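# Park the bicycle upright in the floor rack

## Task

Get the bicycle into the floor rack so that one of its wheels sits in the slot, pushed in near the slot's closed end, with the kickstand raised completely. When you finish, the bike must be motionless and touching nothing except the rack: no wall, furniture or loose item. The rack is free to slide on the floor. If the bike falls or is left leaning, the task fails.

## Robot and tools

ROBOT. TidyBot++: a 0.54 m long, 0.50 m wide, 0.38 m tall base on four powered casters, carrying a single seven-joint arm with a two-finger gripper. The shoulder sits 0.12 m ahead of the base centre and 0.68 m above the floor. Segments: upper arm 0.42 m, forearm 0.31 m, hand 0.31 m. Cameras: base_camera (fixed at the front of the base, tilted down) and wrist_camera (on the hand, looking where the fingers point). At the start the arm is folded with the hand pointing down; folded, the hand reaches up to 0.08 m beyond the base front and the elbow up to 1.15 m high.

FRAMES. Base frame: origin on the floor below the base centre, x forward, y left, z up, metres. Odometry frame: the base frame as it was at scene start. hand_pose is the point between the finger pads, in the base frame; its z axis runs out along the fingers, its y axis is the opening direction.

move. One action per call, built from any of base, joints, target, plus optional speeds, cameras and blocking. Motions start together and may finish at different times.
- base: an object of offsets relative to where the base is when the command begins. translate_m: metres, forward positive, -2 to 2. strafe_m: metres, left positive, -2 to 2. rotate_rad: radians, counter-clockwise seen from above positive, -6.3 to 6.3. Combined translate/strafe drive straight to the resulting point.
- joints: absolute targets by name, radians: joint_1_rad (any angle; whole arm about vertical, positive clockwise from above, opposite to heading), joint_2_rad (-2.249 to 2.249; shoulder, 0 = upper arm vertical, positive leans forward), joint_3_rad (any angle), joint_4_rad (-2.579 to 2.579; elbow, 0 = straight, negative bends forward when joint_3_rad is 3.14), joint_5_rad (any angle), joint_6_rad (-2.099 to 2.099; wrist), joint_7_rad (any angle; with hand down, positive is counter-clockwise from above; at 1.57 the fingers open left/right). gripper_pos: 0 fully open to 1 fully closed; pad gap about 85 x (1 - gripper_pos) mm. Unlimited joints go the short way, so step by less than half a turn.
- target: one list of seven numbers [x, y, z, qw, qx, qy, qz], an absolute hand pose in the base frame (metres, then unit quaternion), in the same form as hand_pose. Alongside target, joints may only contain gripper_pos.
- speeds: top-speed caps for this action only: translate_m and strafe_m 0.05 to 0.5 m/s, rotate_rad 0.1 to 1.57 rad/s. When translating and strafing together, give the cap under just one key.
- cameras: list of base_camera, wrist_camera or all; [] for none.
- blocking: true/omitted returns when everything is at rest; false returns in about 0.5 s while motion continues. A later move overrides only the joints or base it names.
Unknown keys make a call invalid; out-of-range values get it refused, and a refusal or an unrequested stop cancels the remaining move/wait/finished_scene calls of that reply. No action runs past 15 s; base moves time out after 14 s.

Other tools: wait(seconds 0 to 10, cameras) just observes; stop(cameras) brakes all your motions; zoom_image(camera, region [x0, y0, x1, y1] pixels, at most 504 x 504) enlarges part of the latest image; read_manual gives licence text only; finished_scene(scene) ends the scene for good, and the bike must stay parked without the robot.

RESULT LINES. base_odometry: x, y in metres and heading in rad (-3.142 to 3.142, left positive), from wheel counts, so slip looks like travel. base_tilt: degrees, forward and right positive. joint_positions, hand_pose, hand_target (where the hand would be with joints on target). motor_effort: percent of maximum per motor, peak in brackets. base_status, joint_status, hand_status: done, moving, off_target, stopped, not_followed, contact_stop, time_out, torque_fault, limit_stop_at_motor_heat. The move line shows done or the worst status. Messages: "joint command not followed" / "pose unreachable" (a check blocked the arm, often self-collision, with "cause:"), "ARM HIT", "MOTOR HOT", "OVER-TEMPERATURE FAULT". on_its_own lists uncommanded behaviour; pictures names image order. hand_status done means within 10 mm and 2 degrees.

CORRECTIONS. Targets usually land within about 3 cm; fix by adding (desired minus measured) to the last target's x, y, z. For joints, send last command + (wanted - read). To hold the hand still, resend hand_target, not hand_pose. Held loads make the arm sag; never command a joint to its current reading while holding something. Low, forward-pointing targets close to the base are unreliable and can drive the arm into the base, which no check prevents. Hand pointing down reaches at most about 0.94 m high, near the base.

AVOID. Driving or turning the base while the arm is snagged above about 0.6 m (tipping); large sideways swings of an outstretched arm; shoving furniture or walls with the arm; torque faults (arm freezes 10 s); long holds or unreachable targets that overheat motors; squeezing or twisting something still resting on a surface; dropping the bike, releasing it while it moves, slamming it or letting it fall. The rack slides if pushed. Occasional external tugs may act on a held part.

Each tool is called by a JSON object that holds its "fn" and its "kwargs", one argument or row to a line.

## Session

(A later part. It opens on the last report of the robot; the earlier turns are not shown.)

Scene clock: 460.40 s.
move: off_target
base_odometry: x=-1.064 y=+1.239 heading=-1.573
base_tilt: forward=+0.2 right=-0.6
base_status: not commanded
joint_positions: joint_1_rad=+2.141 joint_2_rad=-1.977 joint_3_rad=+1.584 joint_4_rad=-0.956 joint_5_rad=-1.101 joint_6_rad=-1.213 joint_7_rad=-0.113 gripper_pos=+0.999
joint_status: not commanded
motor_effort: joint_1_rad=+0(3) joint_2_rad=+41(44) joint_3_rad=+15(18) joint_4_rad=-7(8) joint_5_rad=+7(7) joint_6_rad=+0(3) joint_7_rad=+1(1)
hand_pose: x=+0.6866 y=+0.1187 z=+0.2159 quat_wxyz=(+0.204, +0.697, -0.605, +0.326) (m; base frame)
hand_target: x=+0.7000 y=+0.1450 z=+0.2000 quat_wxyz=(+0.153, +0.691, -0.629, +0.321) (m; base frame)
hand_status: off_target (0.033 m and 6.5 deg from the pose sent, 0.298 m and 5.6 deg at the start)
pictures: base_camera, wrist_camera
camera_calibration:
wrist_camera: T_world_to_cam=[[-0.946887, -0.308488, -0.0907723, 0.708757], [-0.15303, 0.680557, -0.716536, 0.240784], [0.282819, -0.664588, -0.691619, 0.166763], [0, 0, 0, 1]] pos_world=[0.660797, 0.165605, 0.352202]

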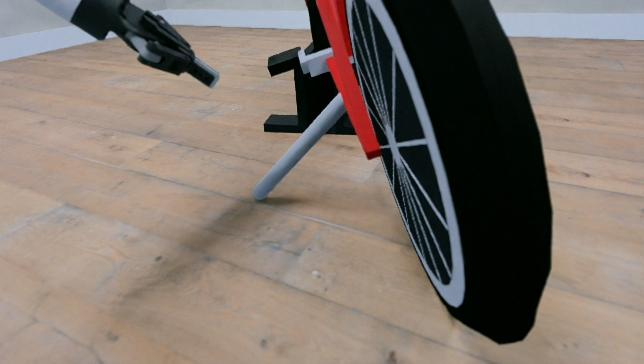

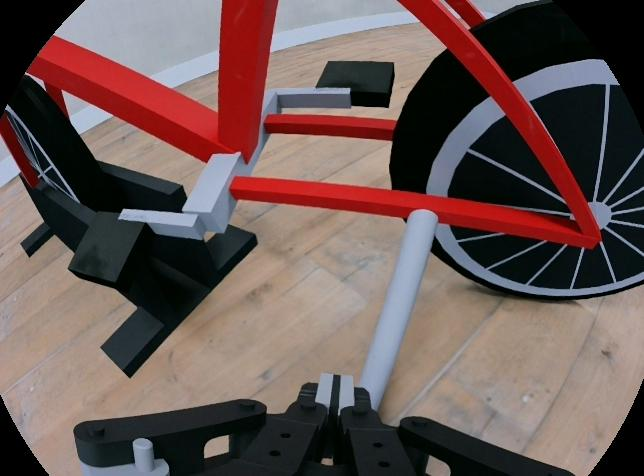

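{"fn": "move", "kwargs": {
  "target": [0.773, 0.11, 0.145, 0.153, 0.691, -0.629, 0.321]
}}

{"fn": "move", "kwargs": {
  "target": [0.765, 0.045, 0.075, 0.153, 0.691, -0.629, 0.321]
}}

Scene clock: 462.70 s.
move: off_target
base_odometry: x=-1.064 y=+1.239 heading=-1.573
base_tilt: forward=+0.2 right=-0.5
base_status: not commanded
joint_positions: joint_1_rad=+2.473 joint_2_rad=-2.026 joint_3_rad=+1.727 joint_4_rad=-0.442 joint_5_rad=-1.103 joint_6_rad=-1.213 joint_7_rad=-0.342 gripper_pos=+0.999
joint_status: not commanded
motor_effort: joint_1_rad=+1(2) joint_2_rad=+45(48) joint_3_rad=+9(15) joint_4_rad=-7(8) joint_5_rad=+7(8) joint_6_rad=-1(2) joint_7_rad=+1(1)
hand_pose: x=+0.7714 y=+0.0992 z=+0.1529 quat_wxyz=(+0.176, +0.706, -0.605, +0.325) (m; base frame)
hand_target: x=+0.7730 y=+0.1100 z=+0.1450 quat_wxyz=(+0.153, +0.691, -0.629, +0.321) (m; base frame)
hand_status: off_target (0.014 m and 4.2 deg from the pose sent, 0.112 m and 6.5 deg at the start)
pictures: base_camera, wrist_camera
camera_calibration:
wrist_camera: T_world_to_cam=[[-0.934706, -0.330676, -0.130301, 0.776149], [-0.154448, 0.70808, -0.689034, 0.216111], [0.32011, -0.62392, -0.712919, 0.0567199], [0, 0, 0, 1]] pos_world=[0.740693, 0.139018, 0.290478]

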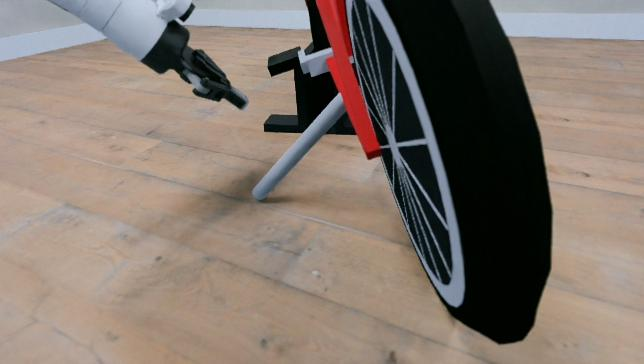

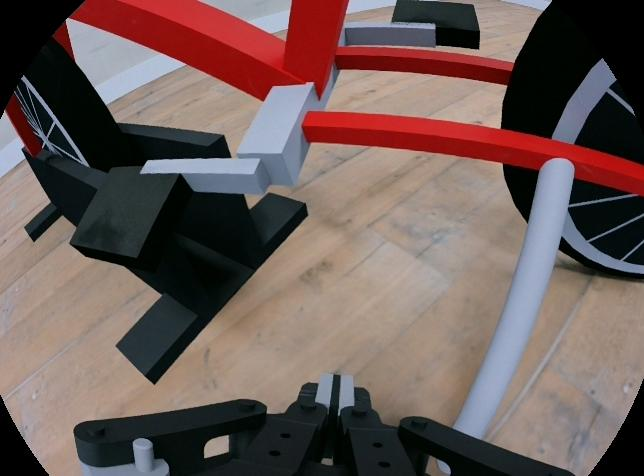

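Scene clock: 464.10 s.
move: off_target
base_odometry: x=-1.064 y=+1.239 heading=-1.573
base_tilt: forward=+0.2 right=-0.5
base_status: not commanded
joint_positions: joint_1_rad=+2.575 joint_2_rad=-2.147 joint_3_rad=+1.740 joint_4_rad=-0.408 joint_5_rad=-1.105 joint_6_rad=-1.132 joint_7_rad=-0.371 gripper_pos=+0.999
joint_status: not commanded
motor_effort: joint_1_rad=+0(4) joint_2_rad=+43(48) joint_3_rad=+9(10) joint_4_rad=-8(9) joint_5_rad=+6(7) joint_6_rad=-1(3) joint_7_rad=+1(1)
hand_pose: x=+0.7465 y=+0.0177 z=+0.0789 quat_wxyz=(+0.203, +0.699, -0.608, +0.317) (m; base frame)
hand_target: x=+0.7650 y=+0.0450 z=+0.0750 quat_wxyz=(+0.153, +0.691, -0.629, +0.321) (m; base frame)
hand_status: off_target (0.033 m and 6.2 deg from the pose sent, 0.095 m and 4.2 deg at the start)
pictures: base_camera, wrist_camera
camera_calibration:
wrist_camera: T_world_to_cam=[[-0.949544, -0.301791, -0.0853737, 0.723293], [-0.156963, 0.692934, -0.703708, 0.222216], [0.271531, -0.654801, -0.705341, -0.00266866], [0, 0, 0, 1]] pos_world=[0.722402, 0.0625543, 0.216243]

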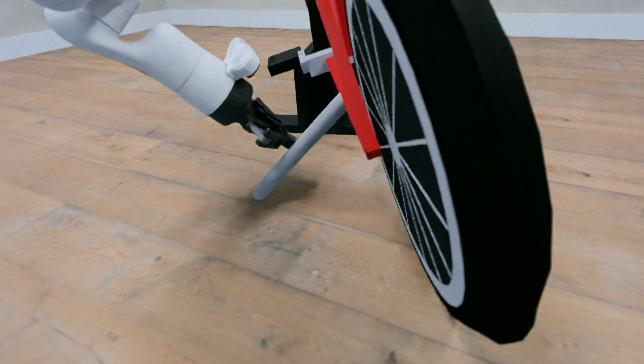

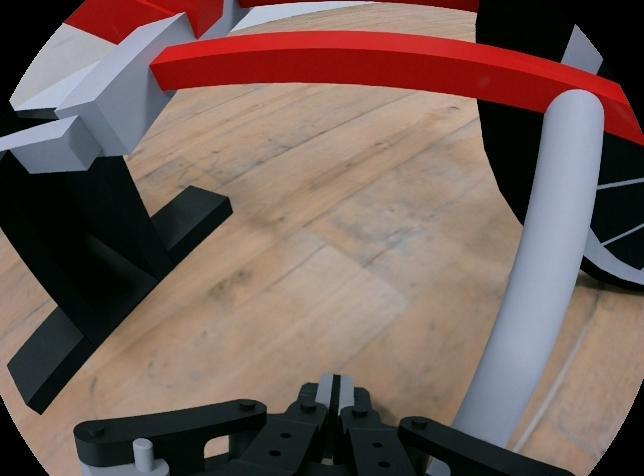

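{"fn": "move", "kwargs": {
  "base": {"translate_m": 0.07},
  "speeds": {"translate_m": 0.05}
}}

Scene clock: 466.97 s.
move: done
base_odometry: x=-1.064 y=+1.168 heading=-1.573
base_tilt: forward=+0.2 right=-0.5
base_status: done
joint_positions: joint_1_rad=+2.575 joint_2_rad=-2.147 joint_3_rad=+1.740 joint_4_rad=-0.408 joint_5_rad=-1.106 joint_6_rad=-1.132 joint_7_rad=-0.372 gripper_pos=+0.999
joint_status: not commanded
motor_effort: joint_1_rad=+0(2) joint_2_rad=+43(45) joint_3_rad=+8(9) joint_4_rad=-8(9) joint_5_rad=+6(7) joint_6_rad=-2(2) joint_7_rad=+1(1)
hand_pose: x=+0.7467 y=+0.0181 z=+0.0790 quat_wxyz=(+0.202, +0.699, -0.609, +0.317) (m; base frame)
hand_target: x=+0.7650 y=+0.0450 z=+0.0750 quat_wxyz=(+0.153, +0.691, -0.629, +0.321) (m; base frame)
hand_status: not commanded
pictures: base_camera, wrist_camera
camera_calibration:
wrist_camera: T_world_to_cam=[[-0.949452, -0.301848, -0.0861928, 0.723599], [-0.156594, 0.6934, -0.703331, 0.22171], [0.272065, -0.654282, -0.705618, -0.00280944], [0, 0, 0, 1]] pos_world=[0.722505, 0.0628447, 0.216322]

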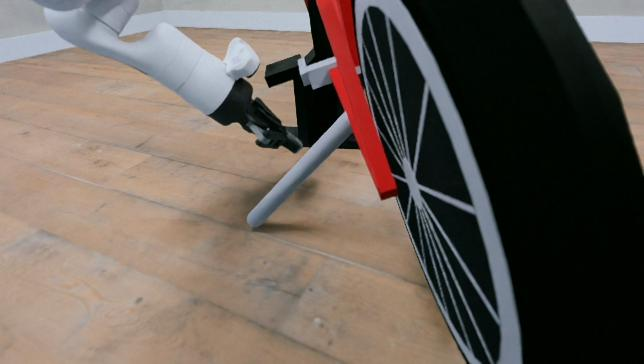

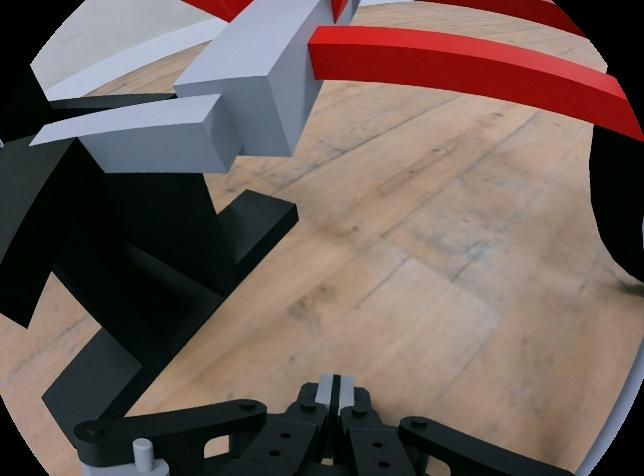

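{"fn": "move", "kwargs": {
  "target": [0.68, 0.045, 0.075, 0.153, 0.691, -0.629, 0.321],
  "base": {"translate_m": 0.04},
  "speeds": {"translate_m": 0.05}
}}

Scene clock: 471.33 s.
move: off_target
base_odometry: x=-1.064 y=+1.128 heading=-1.573
base_tilt: forward=+0.2 right=-0.5
base_status: done
joint_positions: joint_1_rad=+2.239 joint_2_rad=-2.172 joint_3_rad=+1.516 joint_4_rad=-0.908 joint_5_rad=-1.196 joint_6_rad=-0.987 joint_7_rad=-0.260 gripper_pos=+0.999
joint_status: not commanded
motor_effort: joint_1_rad=+0(2) joint_2_rad=+36(45) joint_3_rad=+13(14) joint_4_rad=-9(10) joint_5_rad=+5(7) joint_6_rad=+0(2) joint_7_rad=+1(1)
hand_pose: x=+0.6768 y=+0.0366 z=+0.0875 quat_wxyz=(+0.172, +0.669, -0.643, +0.330) (m; base frame)
hand_target: x=+0.6800 y=+0.0450 z=+0.0750 quat_wxyz=(+0.153, +0.691, -0.629, +0.321) (m; base frame)
hand_status: off_target (0.015 m and 3.8 deg from the pose sent, 0.072 m and 6.2 deg at the start)
pictures: base_camera, wrist_camera
camera_calibration:
wrist_camera: T_world_to_cam=[[-0.953792, -0.240587, -0.179994, 0.67251], [-0.0533708, 0.725179, -0.686489, 0.13144], [0.295688, -0.645162, -0.70451, 0.0178871], [0, 0, 0, 1]] pos_world=[0.643161, 0.0780202, 0.223881]

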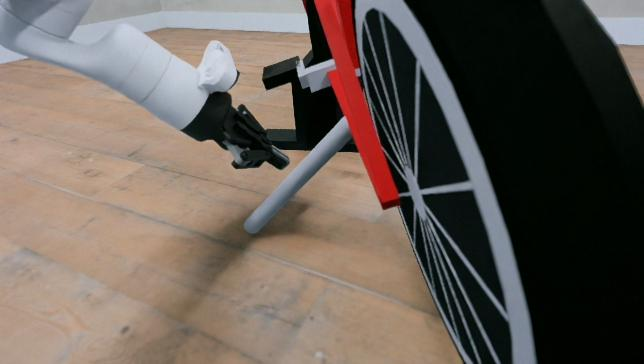

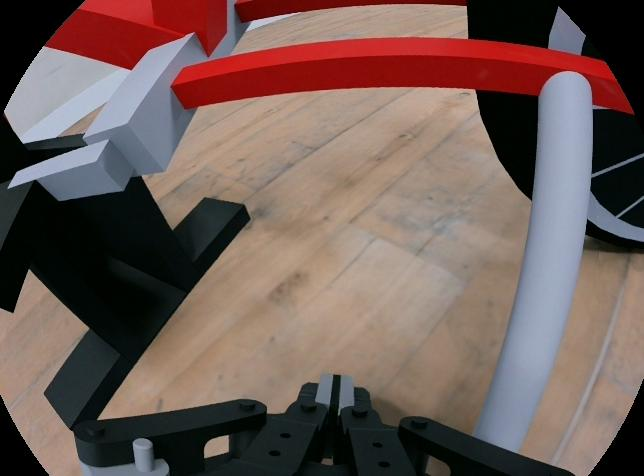

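{"fn": "move", "kwargs": {
  "target": [0.60, 0.045, 0.065, 0.153, 0.691, -0.629, 0.321]
}}

Scene clock: 473.73 s.
move: off_target
base_odometry: x=-1.064 y=+1.128 heading=-1.573
base_tilt: forward=+0.2 right=-0.5
base_status: not commanded
joint_positions: joint_1_rad=+2.002 joint_2_rad=-2.188 joint_3_rad=+1.369 joint_4_rad=-1.178 joint_5_rad=-1.285 joint_6_rad=-0.891 joint_7_rad=-0.169 gripper_pos=+0.999
joint_status: not commanded
motor_effort: joint_1_rad=+0(3) joint_2_rad=+29(37) joint_3_rad=+11(14) joint_4_rad=-10(11) joint_5_rad=+5(7) joint_6_rad=-2(6) joint_7_rad=+1(1)
hand_pose: x=+0.6126 y=+0.0535 z=+0.0844 quat_wxyz=(+0.153, +0.677, -0.637, +0.336) (m; base frame)
hand_target: x=+0.6000 y=+0.0450 z=+0.0650 quat_wxyz=(+0.153, +0.691, -0.629, +0.321) (m; base frame)
hand_status: off_target (0.025 m and 2.5 deg from the pose sent, 0.081 m and 3.8 deg at the start)
pictures: base_camera, wrist_camera
camera_calibration:
wrist_camera: T_world_to_cam=[[-0.940681, -0.268518, -0.207407, 0.610518], [-0.0604033, 0.734061, -0.676392, 0.116627], [0.333873, -0.623741, -0.706736, 0.0211952], [0, 0, 0, 1]] pos_world=[0.57427, 0.0915437, 0.220491]

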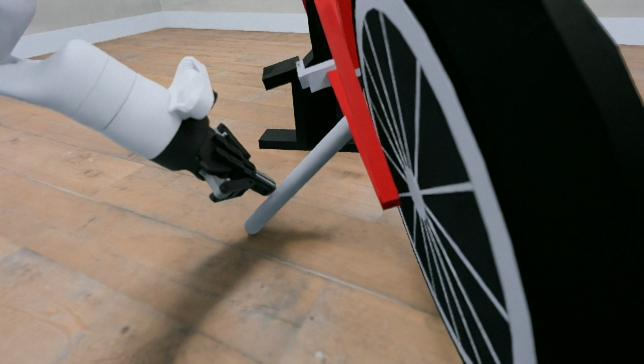

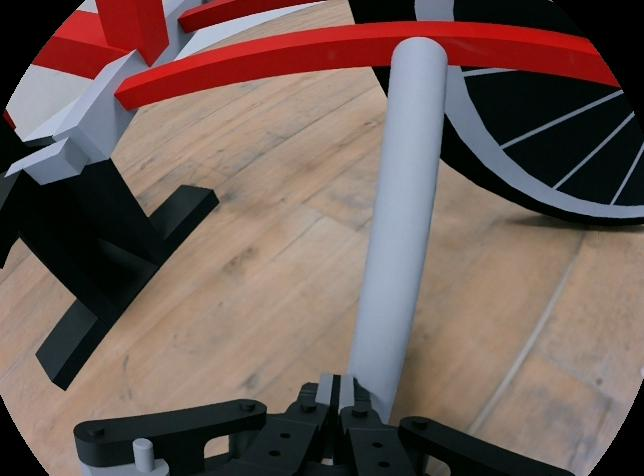

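{"fn": "move", "kwargs": {
  "target": [0.635, 0.02, 0.055, 0.153, 0.691, -0.629, 0.321]
}}

{"fn": "move", "kwargs": {
  "target": [0.58, 0.015, 0.055, 0.153, 0.691, -0.629, 0.321]
}}

Scene clock: 475.73 s.
move: off_target
base_odometry: x=-1.064 y=+1.128 heading=-1.573
base_tilt: forward=+0.2 right=-0.5
base_status: not commanded
joint_positions: joint_1_rad=+2.117 joint_2_rad=-2.199 joint_3_rad=+1.383 joint_4_rad=-1.109 joint_5_rad=-1.286 joint_6_rad=-0.869 joint_7_rad=-0.167 gripper_pos=+0.999
joint_status: not commanded
motor_effort: joint_1_rad=+2(6) joint_2_rad=+27(30) joint_3_rad=+10(12) joint_4_rad=-10(12) joint_5_rad=+6(7) joint_6_rad=-2(3) joint_7_rad=+1(1)
hand_pose: x=+0.6307 y=+0.0224 z=+0.0689 quat_wxyz=(+0.156, +0.667, -0.652, +0.325) (m; base frame)
hand_target: x=+0.6350 y=+0.0200 z=+0.0550 quat_wxyz=(+0.153, +0.691, -0.629, +0.321) (m; base frame)
hand_status: off_target (0.015 m and 3.8 deg from the pose sent, 0.050 m and 2.5 deg at the start)
pictures: base_camera, wrist_camera
camera_calibration:
wrist_camera: T_world_to_cam=[[-0.951802, -0.228842, -0.204214, 0.621921], [-0.0376937, 0.748046, -0.662575, 0.114493], [0.304387, -0.622943, -0.720618, 0.00434186], [0, 0, 0, 1]] pos_world=[0.59494, 0.0593802, 0.205994]

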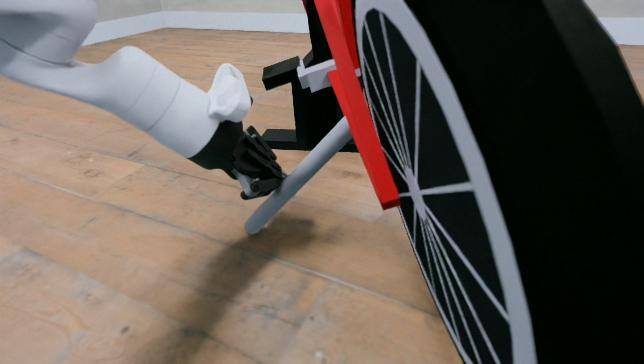

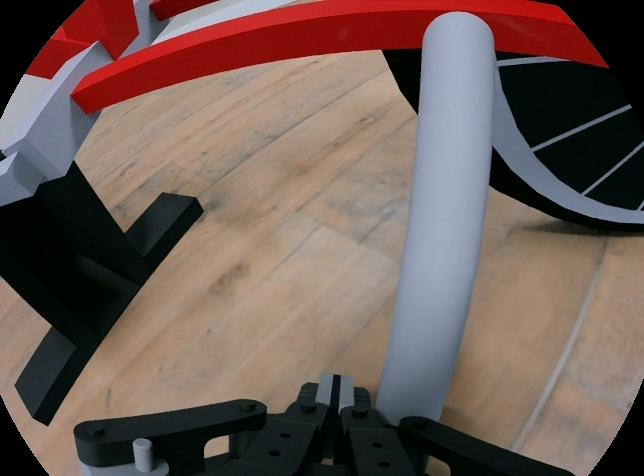

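Scene clock: 476.90 s.
move: off_target
base_odometry: x=-1.064 y=+1.128 heading=-1.573
base_tilt: forward=+0.2 right=-0.5
base_status: not commanded
joint_positions: joint_1_rad=+1.983 joint_2_rad=-2.203 joint_3_rad=+1.335 joint_4_rad=-1.262 joint_5_rad=-1.349 joint_6_rad=-0.775 joint_7_rad=-0.086 gripper_pos=+0.999
joint_status: not commanded
motor_effort: joint_1_rad=+0(3) joint_2_rad=+24(31) joint_3_rad=+6(11) joint_4_rad=-12(13) joint_5_rad=+4(6) joint_6_rad=-7(8) joint_7_rad=+1(1)
hand_pose: x=+0.6215 y=+0.0341 z=+0.0877 quat_wxyz=(+0.127, +0.683, -0.625, +0.356) (m; base frame)
hand_target: x=+0.5800 y=+0.0150 z=+0.0550 quat_wxyz=(+0.153, +0.691, -0.629, +0.321) (m; base frame)
hand_status: off_target (0.056 m and 5.1 deg from the pose sent, 0.053 m and 3.8 deg at the start)
pictures: base_camera, wrist_camera
camera_calibration:
wrist_camera: T_world_to_cam=[[-0.914985, -0.310283, -0.25793, 0.604278], [-0.0584622, 0.734453, -0.676137, 0.13238], [0.399231, -0.603576, -0.690153, -0.034322], [0, 0, 0, 1]] pos_world=[0.574346, 0.0695542, 0.221681]

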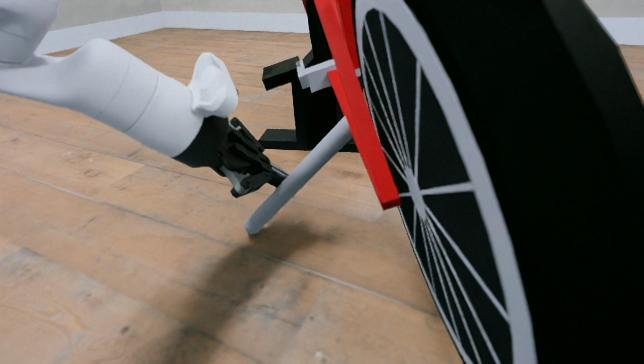

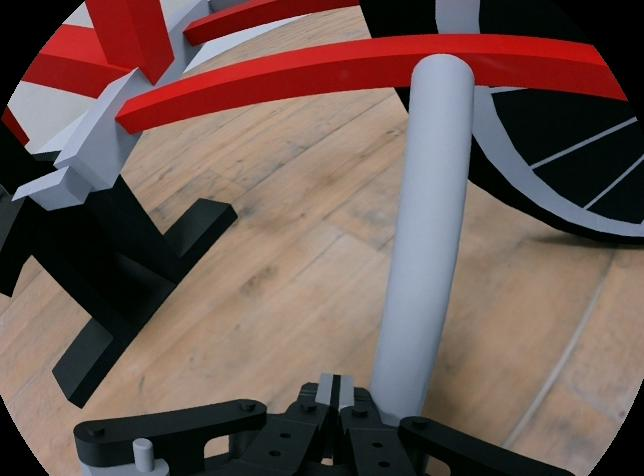

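{"fn": "move", "kwargs": {
  "target": [0.50, 0.01, 0.04, 0.153, 0.691, -0.629, 0.321]
}}

Scene clock: 478.83 s.
move: off_target
base_odometry: x=-1.064 y=+1.128 heading=-1.573
base_tilt: forward=+0.2 right=-0.5
base_status: not commanded
joint_positions: joint_1_rad=+1.759 joint_2_rad=-2.230 joint_3_rad=+1.120 joint_4_rad=-1.420 joint_5_rad=-1.475 joint_6_rad=-0.759 joint_7_rad=-0.050 gripper_pos=+0.999
joint_status: not commanded
motor_effort: joint_1_rad=+1(4) joint_2_rad=+18(26) joint_3_rad=+11(16) joint_4_rad=-16(19) joint_5_rad=+5(6) joint_6_rad=+2(12) joint_7_rad=+1(1)
hand_pose: x=+0.5069 y=+0.0415 z=+0.0406 quat_wxyz=(+0.140, +0.686, -0.642, +0.313) (m; base frame)
hand_target: x=+0.5015 y=+0.0181 z=+0.0411 quat_wxyz=(+0.148, +0.692, -0.631, +0.318) (m; base frame)
hand_status: off_target (0.032 m and 2.3 deg from the pose sent, 0.133 m and 5.1 deg at the start; a joint's target at an end of its range on 29 of 29 steps)
pictures: base_camera, wrist_camera
ARM HIT: the arm struck its own base or body hard.
camera_calibration:
wrist_camera: T_world_to_cam=[[-0.942929, -0.263911, -0.203066, 0.499611], [-0.0785482, 0.76889, -0.634538, 0.0954843], [0.323597, -0.582374, -0.745738, 0.0231952], [0, 0, 0, 1]] pos_world=[0.471092, 0.0719444, 0.17934]

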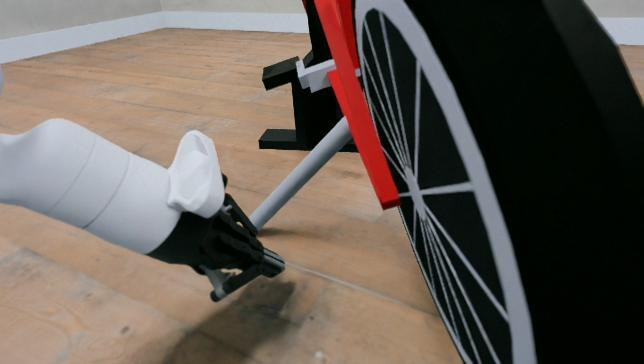

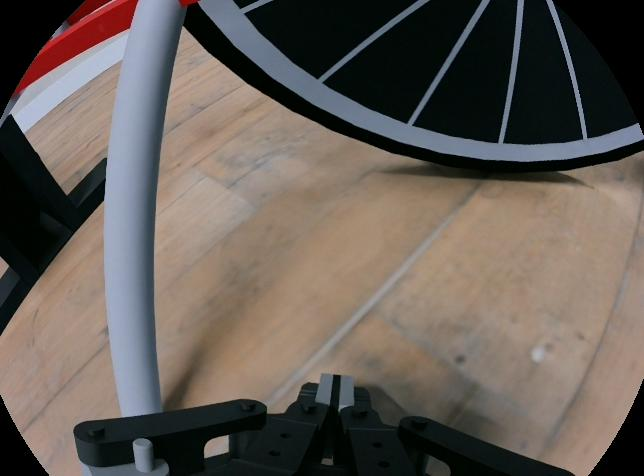

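{"fn": "move", "kwargs": {
  "target": [0.52, 0.20, 0.20, 0.153, 0.691, -0.629, 0.321]
}}

{"fn": "zoom_image", "kwargs": {
  "camera": "base_camera",
  "region": [200, 100, 400, 260]
}}

Scene clock: 481.70 s.
move: off_target
base_odometry: x=-1.064 y=+1.128 heading=-1.573
base_tilt: forward=+0.2 right=-0.5
base_status: not commanded
joint_positions: joint_1_rad=+1.648 joint_2_rad=-1.988 joint_3_rad=+1.401 joint_4_rad=-1.394 joint_5_rad=-1.246 joint_6_rad=-1.113 joint_7_rad=-0.113 gripper_pos=+0.999
joint_status: not commanded
motor_effort: joint_1_rad=+0(3) joint_2_rad=+33(35) joint_3_rad=+16(17) joint_4_rad=-8(17) joint_5_rad=+7(7) joint_6_rad=+1(2) joint_7_rad=+1(1)
hand_pose: x=+0.5312 y=+0.2033 z=+0.1933 quat_wxyz=(+0.136, +0.713, -0.609, +0.320) (m; base frame)
hand_target: x=+0.5200 y=+0.2000 z=+0.2000 quat_wxyz=(+0.153, +0.691, -0.629, +0.321) (m; base frame)
hand_status: off_target (0.014 m and 3.9 deg from the pose sent, 0.225 m and 2.3 deg at the start)
pictures: base_camera, wrist_camera
camera_calibration:
wrist_camera: T_world_to_cam=[[-0.919818, -0.344353, -0.188032, 0.597361], [-0.148099, 0.74853, -0.646351, 0.113207], [0.36332, -0.566678, -0.73951, 0.197868], [0, 0, 0, 1]] pos_world=[0.49434, 0.233092, 0.331819]

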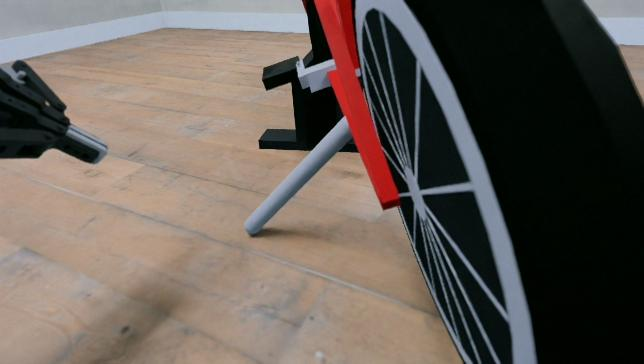

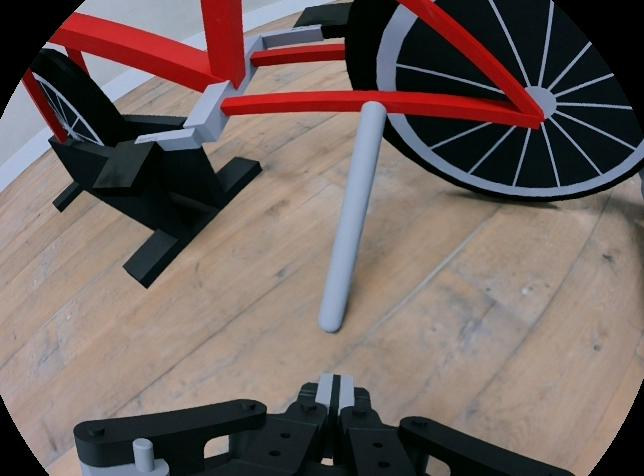

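Scaled by 2.520.

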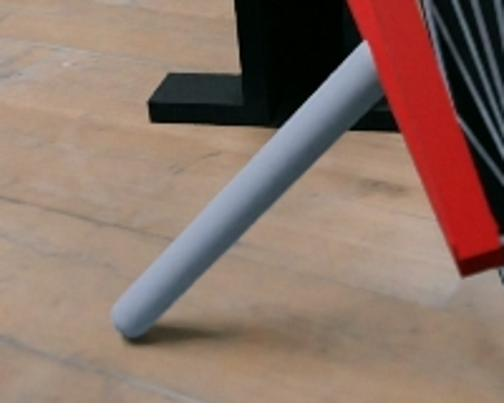

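{"fn": "move", "kwargs": {
  "target": [0.50, 0.24, 0.50, 0.153, 0.691, -0.629, 0.321],
  "cameras": []
}}

{"fn": "move", "kwargs": {
  "joints": {"joint_1_rad": 0, "joint_2_rad": -0.6, "joint_3_rad": 3.14, "joint_4_rad": -2.1, "joint_5_rad": 0, "joint_6_rad": -1.0, "joint_7_rad": 1.57}
}}

Scene clock: 485.87 s.
move: off_target
base_odometry: x=-1.064 y=+1.128 heading=-1.573
base_tilt: forward=+0.2 right=-0.5
base_status: not commanded
joint_positions: joint_1_rad=+1.590 joint_2_rad=-1.574 joint_3_rad=+1.744 joint_4_rad=-1.509 joint_5_rad=-0.929 joint_6_rad=-1.426 joint_7_rad=+0.028 gripper_pos=+0.999
joint_status: not commanded
motor_effort: joint_1_rad=+0(2) joint_2_rad=+35(37) joint_3_rad=+18(19) joint_4_rad=+1(9) joint_5_rad=+6(7) joint_6_rad=+3(3) joint_7_rad=+1(1)
hand_pose: x=+0.5214 y=+0.2509 z=+0.4891 quat_wxyz=(+0.119, +0.681, -0.640, +0.334) (m; base frame)
hand_target: x=+0.5000 y=+0.2400 z=+0.5000 quat_wxyz=(+0.153, +0.691, -0.629, +0.321) (m; base frame)
hand_status: off_target (0.026 m and 4.5 deg from the pose sent, 0.310 m and 3.9 deg at the start)
pictures: none
No camera images: "cameras" was empty.

Scene clock: 488.97 s.
move: done
base_odometry: x=-1.064 y=+1.128 heading=-1.573
base_tilt: forward=+0.2 right=-0.5
base_status: not commanded
joint_positions: joint_1_rad=+0.013 joint_2_rad=-0.612 joint_3_rad=+3.118 joint_4_rad=-2.074 joint_5_rad=-0.041 joint_6_rad=-1.055 joint_7_rad=+1.499 gripper_pos=+0.999
joint_status: all done
motor_effort: joint_1_rad=+1(3) joint_2_rad=+3(38) joint_3_rad=+1(20) joint_4_rad=+22(23) joint_5_rad=+1(7) joint_6_rad=+5(8) joint_7_rad=+1(2)
hand_pose: x=+0.3714 y=+0.0160 z=+0.8074 quat_wxyz=(-0.026, +0.951, -0.033, +0.306) (m; base frame)
hand_target: x=+0.3813 y=+0.0018 z=+0.8019 quat_wxyz=(+0.000, +0.949, +0.000, +0.315) (m; base frame)
hand_status: not commanded
pictures: base_camera, wrist_camera
camera_calibration:
wrist_camera: T_world_to_cam=[[0.0825581, -0.994082, -0.070611, 0.0446709], [-0.80553, -0.024846, -0.592034, 0.839384], [0.586776, 0.105756, -0.802814, 0.561326], [0, 0, 0, 1]] pos_world=[0.343089, 0.00589798, 0.950738]

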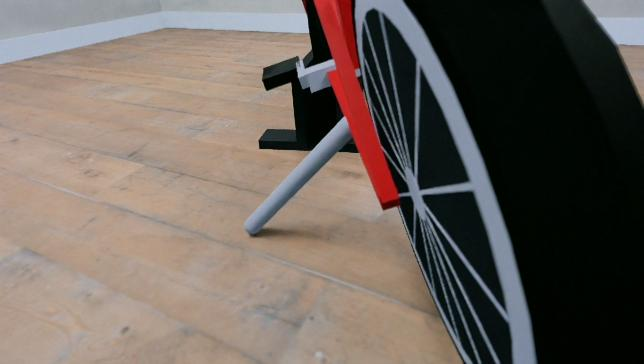

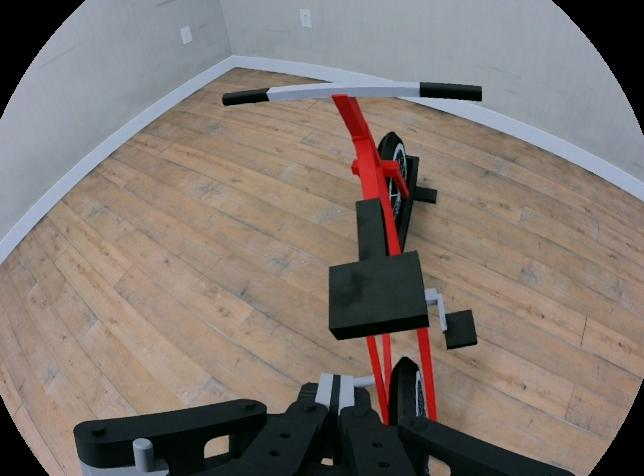

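{"fn": "move", "kwargs": {
  "target": [0.73, -0.01, 0.63, 0, 1, 0, 0],
  "joints": {"gripper_pos": 0}
}}

Scene clock: 493.80 s.
move: off_target
base_odometry: x=-1.064 y=+1.128 heading=-1.573
base_tilt: forward=+0.2 right=-0.5
base_status: not commanded
joint_positions: joint_1_rad=+0.013 joint_2_rad=+0.790 joint_3_rad=+3.153 joint_4_rad=-0.916 joint_5_rad=-0.040 joint_6_rad=-1.395 joint_7_rad=+1.534 gripper_pos=+0.000
joint_status: all done
motor_effort: joint_1_rad=+1(1) joint_2_rad=-41(43) joint_3_rad=+0(1) joint_4_rad=+19(22) joint_5_rad=+2(2) joint_6_rad=+0(6) joint_7_rad=+1(1)
hand_pose: x=+0.7422 y=+0.0004 z=+0.6243 quat_wxyz=(-0.016, +0.999, -0.032, +0.020) (m; base frame)
hand_target: x=+0.7300 y=-0.0100 z=+0.6300 quat_wxyz=(+0.000, +1.000, +0.000, +0.000) (m; base frame)
hand_status: off_target (0.017 m and 4.7 deg from the pose sent, 0.401 m and 36.0 deg at the start)
pictures: base_camera, wrist_camera
camera_calibration:
wrist_camera: T_world_to_cam=[[0.0437877, -0.993454, -0.105503, 0.0361025], [-0.997913, -0.0384767, -0.051861, 0.834868], [0.0474621, 0.107554, -0.993066, 0.717491], [0, 0, 0, 1]] pos_world=[0.797491, -0.0091798, 0.759622]

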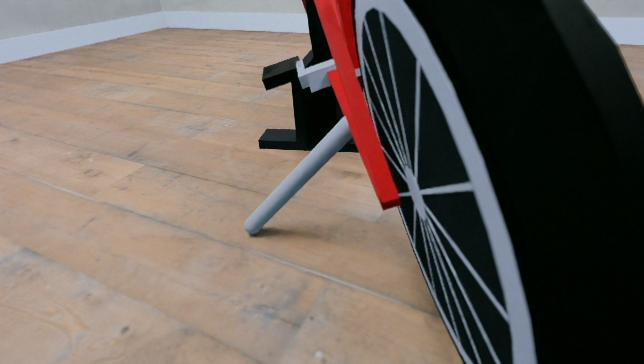

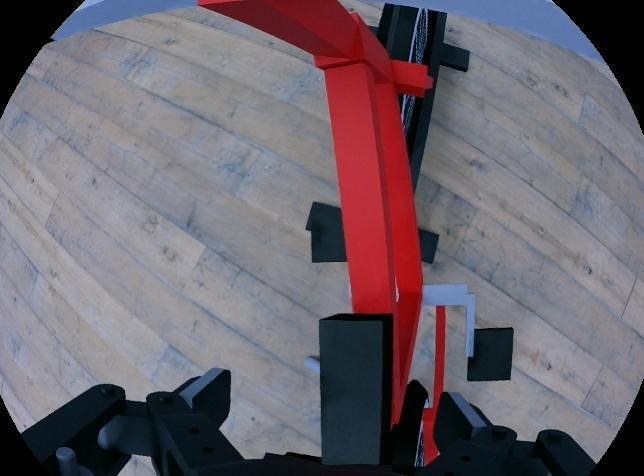

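{"fn": "move", "kwargs": {
  "target": [0.70, -0.02, 0.515, 0, 1, 0, 0]
}}

Scene clock: 496.10 s.
move: off_target
base_odometry: x=-1.064 y=+1.128 heading=-1.573
base_tilt: forward=+0.2 right=-0.5
base_status: not commanded
joint_positions: joint_1_rad=+0.013 joint_2_rad=+0.805 joint_3_rad=+3.153 joint_4_rad=-1.229 joint_5_rad=-0.040 joint_6_rad=-1.144 joint_7_rad=+1.552 gripper_pos=+0.000
joint_status: not commanded
motor_effort: joint_1_rad=+0(1) joint_2_rad=-40(42) joint_3_rad=-1(1) joint_4_rad=+15(19) joint_5_rad=+0(2) joint_6_rad=+0(1) joint_7_rad=+1(1)
hand_pose: x=+0.6922 y=-0.0005 z=+0.5217 quat_wxyz=(-0.014, +0.999, -0.028, -0.019) (m; base frame)
hand_target: x=+0.7000 y=-0.0200 z=+0.5150 quat_wxyz=(+0.000, +1.000, +0.000, +0.000) (m; base frame)
hand_status: off_target (0.022 m and 4.2 deg from the pose sent, 0.119 m and 4.7 deg at the start)
pictures: base_camera, wrist_camera
camera_calibration:
wrist_camera: T_world_to_cam=[[0.043998, -0.993245, -0.10737, 0.0274937], [-0.998573, -0.0469788, 0.0253912, 0.739719], [-0.0302637, 0.106099, -0.993895, 0.672262], [0, 0, 0, 1]] pos_world=[0.757799, -0.00926737, 0.652327]

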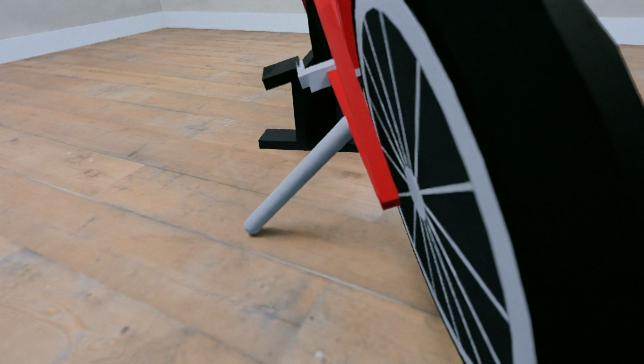

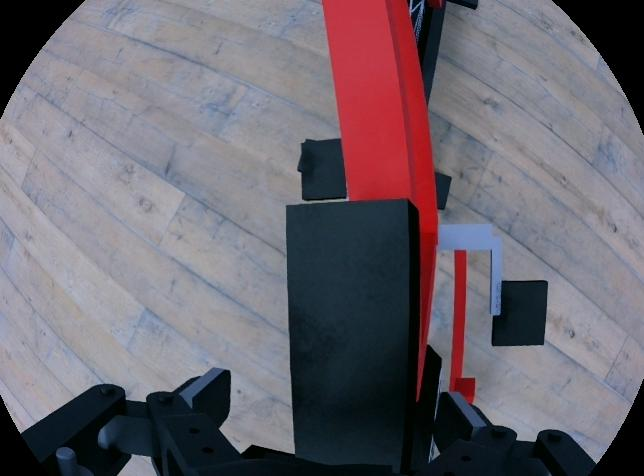

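{"fn": "move", "kwargs": {
  "target": [0.71, -0.03, 0.485, 0, 1, 0, 0]
}}

Scene clock: 497.40 s.
move: off_target
base_odometry: x=-1.064 y=+1.128 heading=-1.573
base_tilt: forward=+0.2 right=-0.6
base_status: not commanded
joint_positions: joint_1_rad=+0.031 joint_2_rad=+0.859 joint_3_rad=+3.153 joint_4_rad=-1.229 joint_5_rad=-0.040 joint_6_rad=-1.098 joint_7_rad=+1.568 gripper_pos=+0.000
joint_status: not commanded
motor_effort: joint_1_rad=+1(1) joint_2_rad=-37(42) joint_3_rad=+0(1) joint_4_rad=+14(16) joint_5_rad=+0(1) joint_6_rad=+1(1) joint_7_rad=+1(1)
hand_pose: x=+0.6969 y=-0.0114 z=+0.4900 quat_wxyz=(-0.014, +0.999, -0.030, -0.022) (m; base frame)
hand_target: x=+0.7100 y=-0.0300 z=+0.4850 quat_wxyz=(+0.000, +1.000, +0.000, +0.000) (m; base frame)
hand_status: off_target (0.023 m and 4.6 deg from the pose sent, 0.050 m and 4.2 deg at the start)
pictures: base_camera, wrist_camera
camera_calibration:
wrist_camera: T_world_to_cam=[[0.039719, -0.993437, -0.107262, 0.0159689], [-0.998516, -0.0434638, 0.0328023, 0.741148], [-0.037249, 0.1058, -0.99369, 0.646801], [0, 0, 0, 1]] pos_world=[0.763507, -0.0203541, 0.620121]

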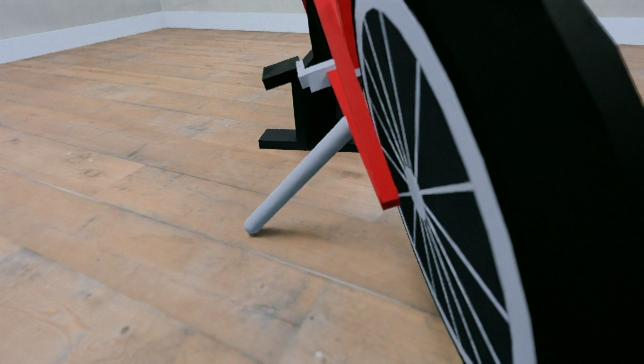

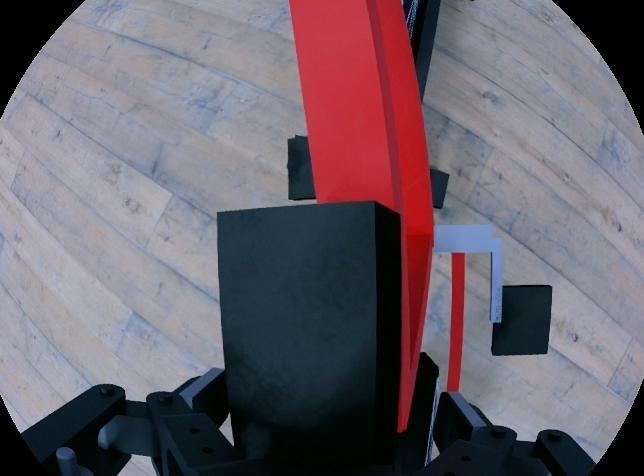

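{"fn": "move", "kwargs": {
  "target": [0.71, -0.026, 0.465, 0, 1, 0, 0],
  "joints": {"gripper_pos": 0.2}
}}

{"fn": "zoom_image", "kwargs": {
  "camera": "wrist_camera",
  "region": [100, 200, 560, 476]
}}

Scene clock: 498.93 s.
move: off_target
base_odometry: x=-1.064 y=+1.128 heading=-1.573
base_tilt: forward=+0.2 right=-0.5
base_status: not commanded
joint_positions: joint_1_rad=+0.031 joint_2_rad=+0.859 joint_3_rad=+3.153 joint_4_rad=-1.230 joint_5_rad=-0.040 joint_6_rad=-1.065 joint_7_rad=+1.568 gripper_pos=+0.200
joint_status: all done
motor_effort: joint_1_rad=+0(1) joint_2_rad=-34(39) joint_3_rad=+0(1) joint_4_rad=+14(15) joint_5_rad=+1(1) joint_6_rad=+1(3) joint_7_rad=+1(1)
hand_pose: x=+0.7068 y=-0.0119 z=+0.4893 quat_wxyz=(-0.013, +0.999, -0.030, -0.006) (m; base frame)
hand_target: x=+0.7100 y=-0.0260 z=+0.4650 quat_wxyz=(+0.000, +1.000, +0.000, +0.000) (m; base frame)
hand_status: off_target (0.028 m and 3.9 deg from the pose sent, 0.032 m and 4.6 deg at the start)
pictures: base_camera, wrist_camera
camera_calibration:
wrist_camera: T_world_to_cam=[[0.0423258, -0.99367, -0.10406, 0.0115374], [-0.99909, -0.0426403, 0.000798504, 0.767072], [-0.00523061, 0.103932, -0.994571, 0.624365], [0, 0, 0, 1]] pos_world=[0.769151, -0.020719, 0.621563]

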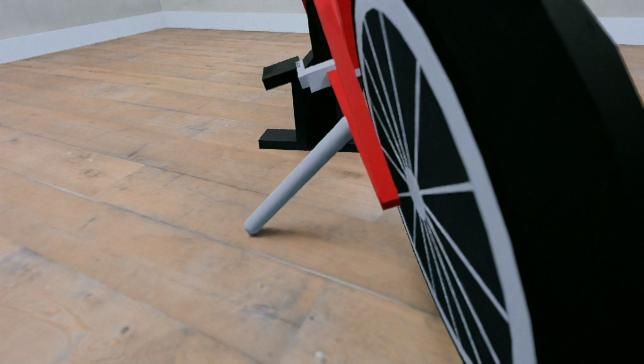

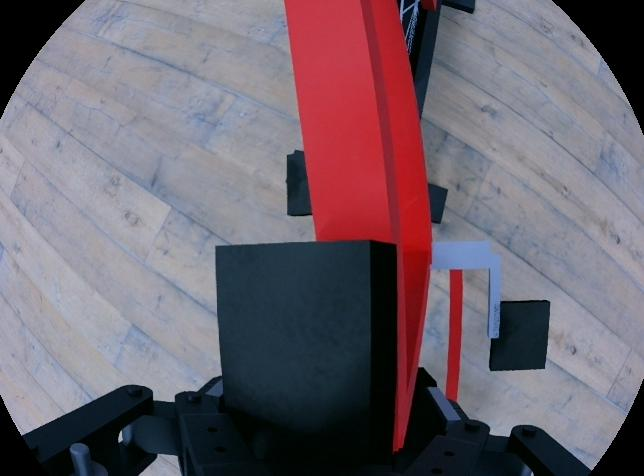

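Scaled by 1.096.

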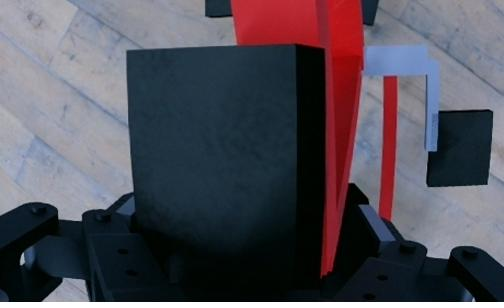

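{"fn": "move", "kwargs": {
  "target": [0.705, 0.005, 0.515, 0, 1, 0, 0],
  "joints": {"gripper_pos": 0.0}
}}

{"fn": "move", "kwargs": {
  "target": [0.70, 0.005, 0.465, 0, 1, 0, 0]
}}

Scene clock: 500.63 s.
move: off_target
base_odometry: x=-1.064 y=+1.128 heading=-1.573
base_tilt: forward=+0.2 right=-0.5
base_status: not commanded
joint_positions: joint_1_rad=-0.011 joint_2_rad=+0.839 joint_3_rad=+3.160 joint_4_rad=-1.230 joint_5_rad=-0.036 joint_6_rad=-1.070 joint_7_rad=+1.568 gripper_pos=+0.000
joint_status: all done
motor_effort: joint_1_rad=+0(3) joint_2_rad=-40(42) joint_3_rad=-1(3) joint_4_rad=+16(17) joint_5_rad=+1(2) joint_6_rad=+0(2) joint_7_rad=+1(1)
hand_pose: x=+0.7090 y=+0.0078 z=+0.5014 quat_wxyz=(-0.009, +1.000, -0.010, +0.001) (m; base frame)
hand_target: x=+0.7050 y=+0.0050 z=+0.5150 quat_wxyz=(+0.000, +1.000, +0.000, +0.000) (m; base frame)
hand_status: off_target (0.014 m and 1.5 deg from the pose sent, 0.031 m and 3.9 deg at the start)
pictures: base_camera, wrist_camera
camera_calibration:
wrist_camera: T_world_to_cam=[[0.0832225, -0.992118, -0.0936768, -0.00187036], [-0.996514, -0.0823094, -0.0135757, 0.775813], [0.0057582, 0.0944801, -0.99551, 0.627057], [0, 0, 0, 1]] pos_world=[0.769654, 0.00275679, 0.634598]

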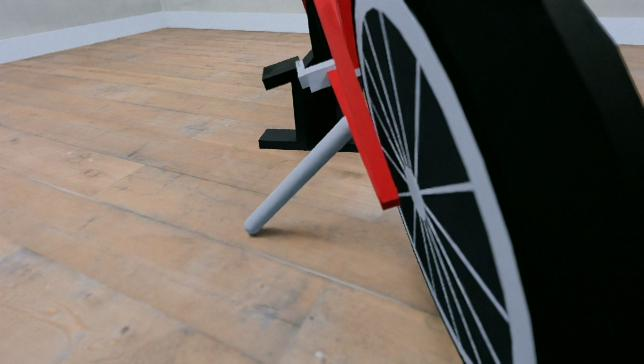

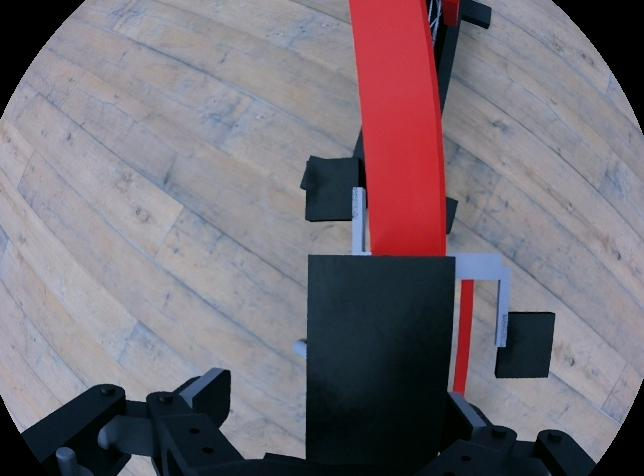

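Scene clock: 501.53 s.
move: off_target
base_odometry: x=-1.064 y=+1.128 heading=-1.573
base_tilt: forward=+0.2 right=-0.6
base_status: not commanded
joint_positions: joint_1_rad=-0.008 joint_2_rad=+0.846 joint_3_rad=+3.165 joint_4_rad=-1.270 joint_5_rad=-0.032 joint_6_rad=-1.011 joint_7_rad=+1.568 gripper_pos=+0.000
joint_status: not commanded
motor_effort: joint_1_rad=+0(4) joint_2_rad=-37(41) joint_3_rad=-1(4) joint_4_rad=+13(16) joint_5_rad=-1(3) joint_6_rad=+0(1) joint_7_rad=+1(1)
hand_pose: x=+0.7076 y=+0.0025 z=+0.4865 quat_wxyz=(-0.005, +1.000, -0.013, +0.007) (m; base frame)
hand_target: x=+0.7000 y=+0.0050 z=+0.4650 quat_wxyz=(+0.000, +1.000, +0.000, +0.000) (m; base frame)
hand_status: off_target (0.023 m and 1.8 deg from the pose sent, 0.038 m and 1.5 deg at the start)
pictures: base_camera, wrist_camera
camera_calibration:
wrist_camera: T_world_to_cam=[[0.0790811, -0.993207, -0.0853538, -0.0095982], [-0.996694, -0.0771763, -0.0253946, 0.779661], [0.0186348, 0.0870798, -0.996027, 0.603934], [0, 0, 0, 1]] pos_world=[0.766588, -0.00195208, 0.620514]

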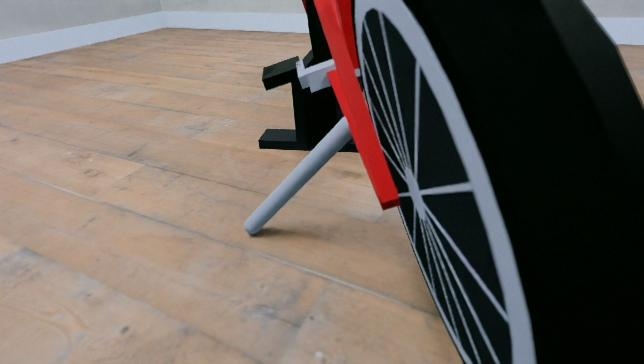

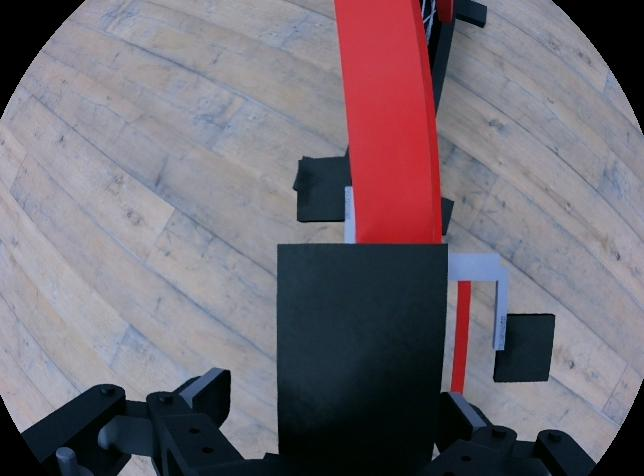

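{"fn": "move", "kwargs": {
  "target": [0.70, -0.015, 0.51, 0, 1, 0, 0],
  "cameras": []
}}

{"fn": "move", "kwargs": {
  "target": [0.695, -0.018, 0.465, 0, 1, 0, 0]
}}

Scene clock: 502.83 s.
move: off_target
base_odometry: x=-1.064 y=+1.128 heading=-1.573
base_tilt: forward=+0.2 right=-0.5
base_status: not commanded
joint_positions: joint_1_rad=+0.005 joint_2_rad=+0.831 joint_3_rad=+3.165 joint_4_rad=-1.268 joint_5_rad=-0.032 joint_6_rad=-1.047 joint_7_rad=+1.569 gripper_pos=+0.000
joint_status: not commanded
motor_effort: joint_1_rad=+0(2) joint_2_rad=-40(41) joint_3_rad=+0(2) joint_4_rad=+15(16) joint_5_rad=+1(1) joint_6_rad=+0(1) joint_7_rad=+1(1)
hand_pose: x=+0.7002 y=-0.0054 z=+0.4957 quat_wxyz=(-0.005, +1.000, -0.020, -0.002) (m; base frame)
hand_target: x=+0.7000 y=-0.0150 z=+0.5100 quat_wxyz=(+0.000, +1.000, +0.000, +0.000) (m; base frame)
hand_status: off_target (0.017 m and 2.3 deg from the pose sent, 0.030 m and 1.8 deg at the start)
pictures: none
No camera images: "cameras" was empty.

Scene clock: 503.63 s.
move: off_target
base_odometry: x=-1.064 y=+1.128 heading=-1.573
base_tilt: forward=+0.2 right=-0.5
base_status: not commanded
joint_positions: joint_1_rad=+0.007 joint_2_rad=+0.832 joint_3_rad=+3.165 joint_4_rad=-1.292 joint_5_rad=-0.032 joint_6_rad=-1.002 joint_7_rad=+1.569 gripper_pos=+0.000
joint_status: not commanded
motor_effort: joint_1_rad=+3(3) joint_2_rad=-35(40) joint_3_rad=+1(2) joint_4_rad=+12(15) joint_5_rad=+1(2) joint_6_rad=+1(2) joint_7_rad=+1(1)
hand_pose: x=+0.7027 y=-0.0066 z=+0.4886 quat_wxyz=(-0.005, +1.000, -0.021, +0.008) (m; base frame)
hand_target: x=+0.6950 y=-0.0180 z=+0.4650 quat_wxyz=(+0.000, +1.000, +0.000, +0.000) (m; base frame)
hand_status: off_target (0.027 m and 2.6 deg from the pose sent, 0.034 m and 2.3 deg at the start)
pictures: base_camera, wrist_camera
camera_calibration:
wrist_camera: T_world_to_cam=[[0.0635147, -0.994327, -0.0853156, -0.0071269], [-0.997759, -0.0614664, -0.0264278, 0.77545], [0.0210339, 0.0868029, -0.996003, 0.605148], [0, 0, 0, 1]] pos_world=[0.761436, -0.011951, 0.622615]

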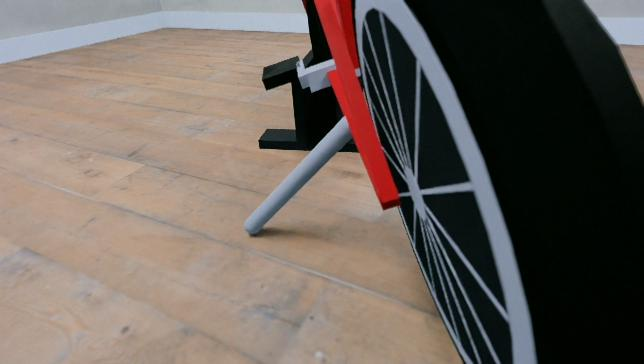

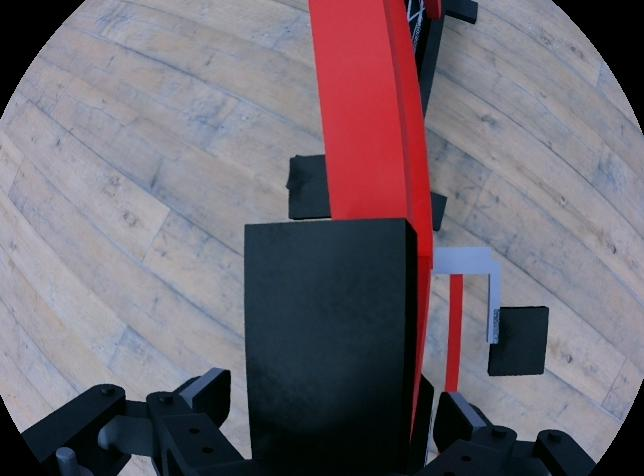

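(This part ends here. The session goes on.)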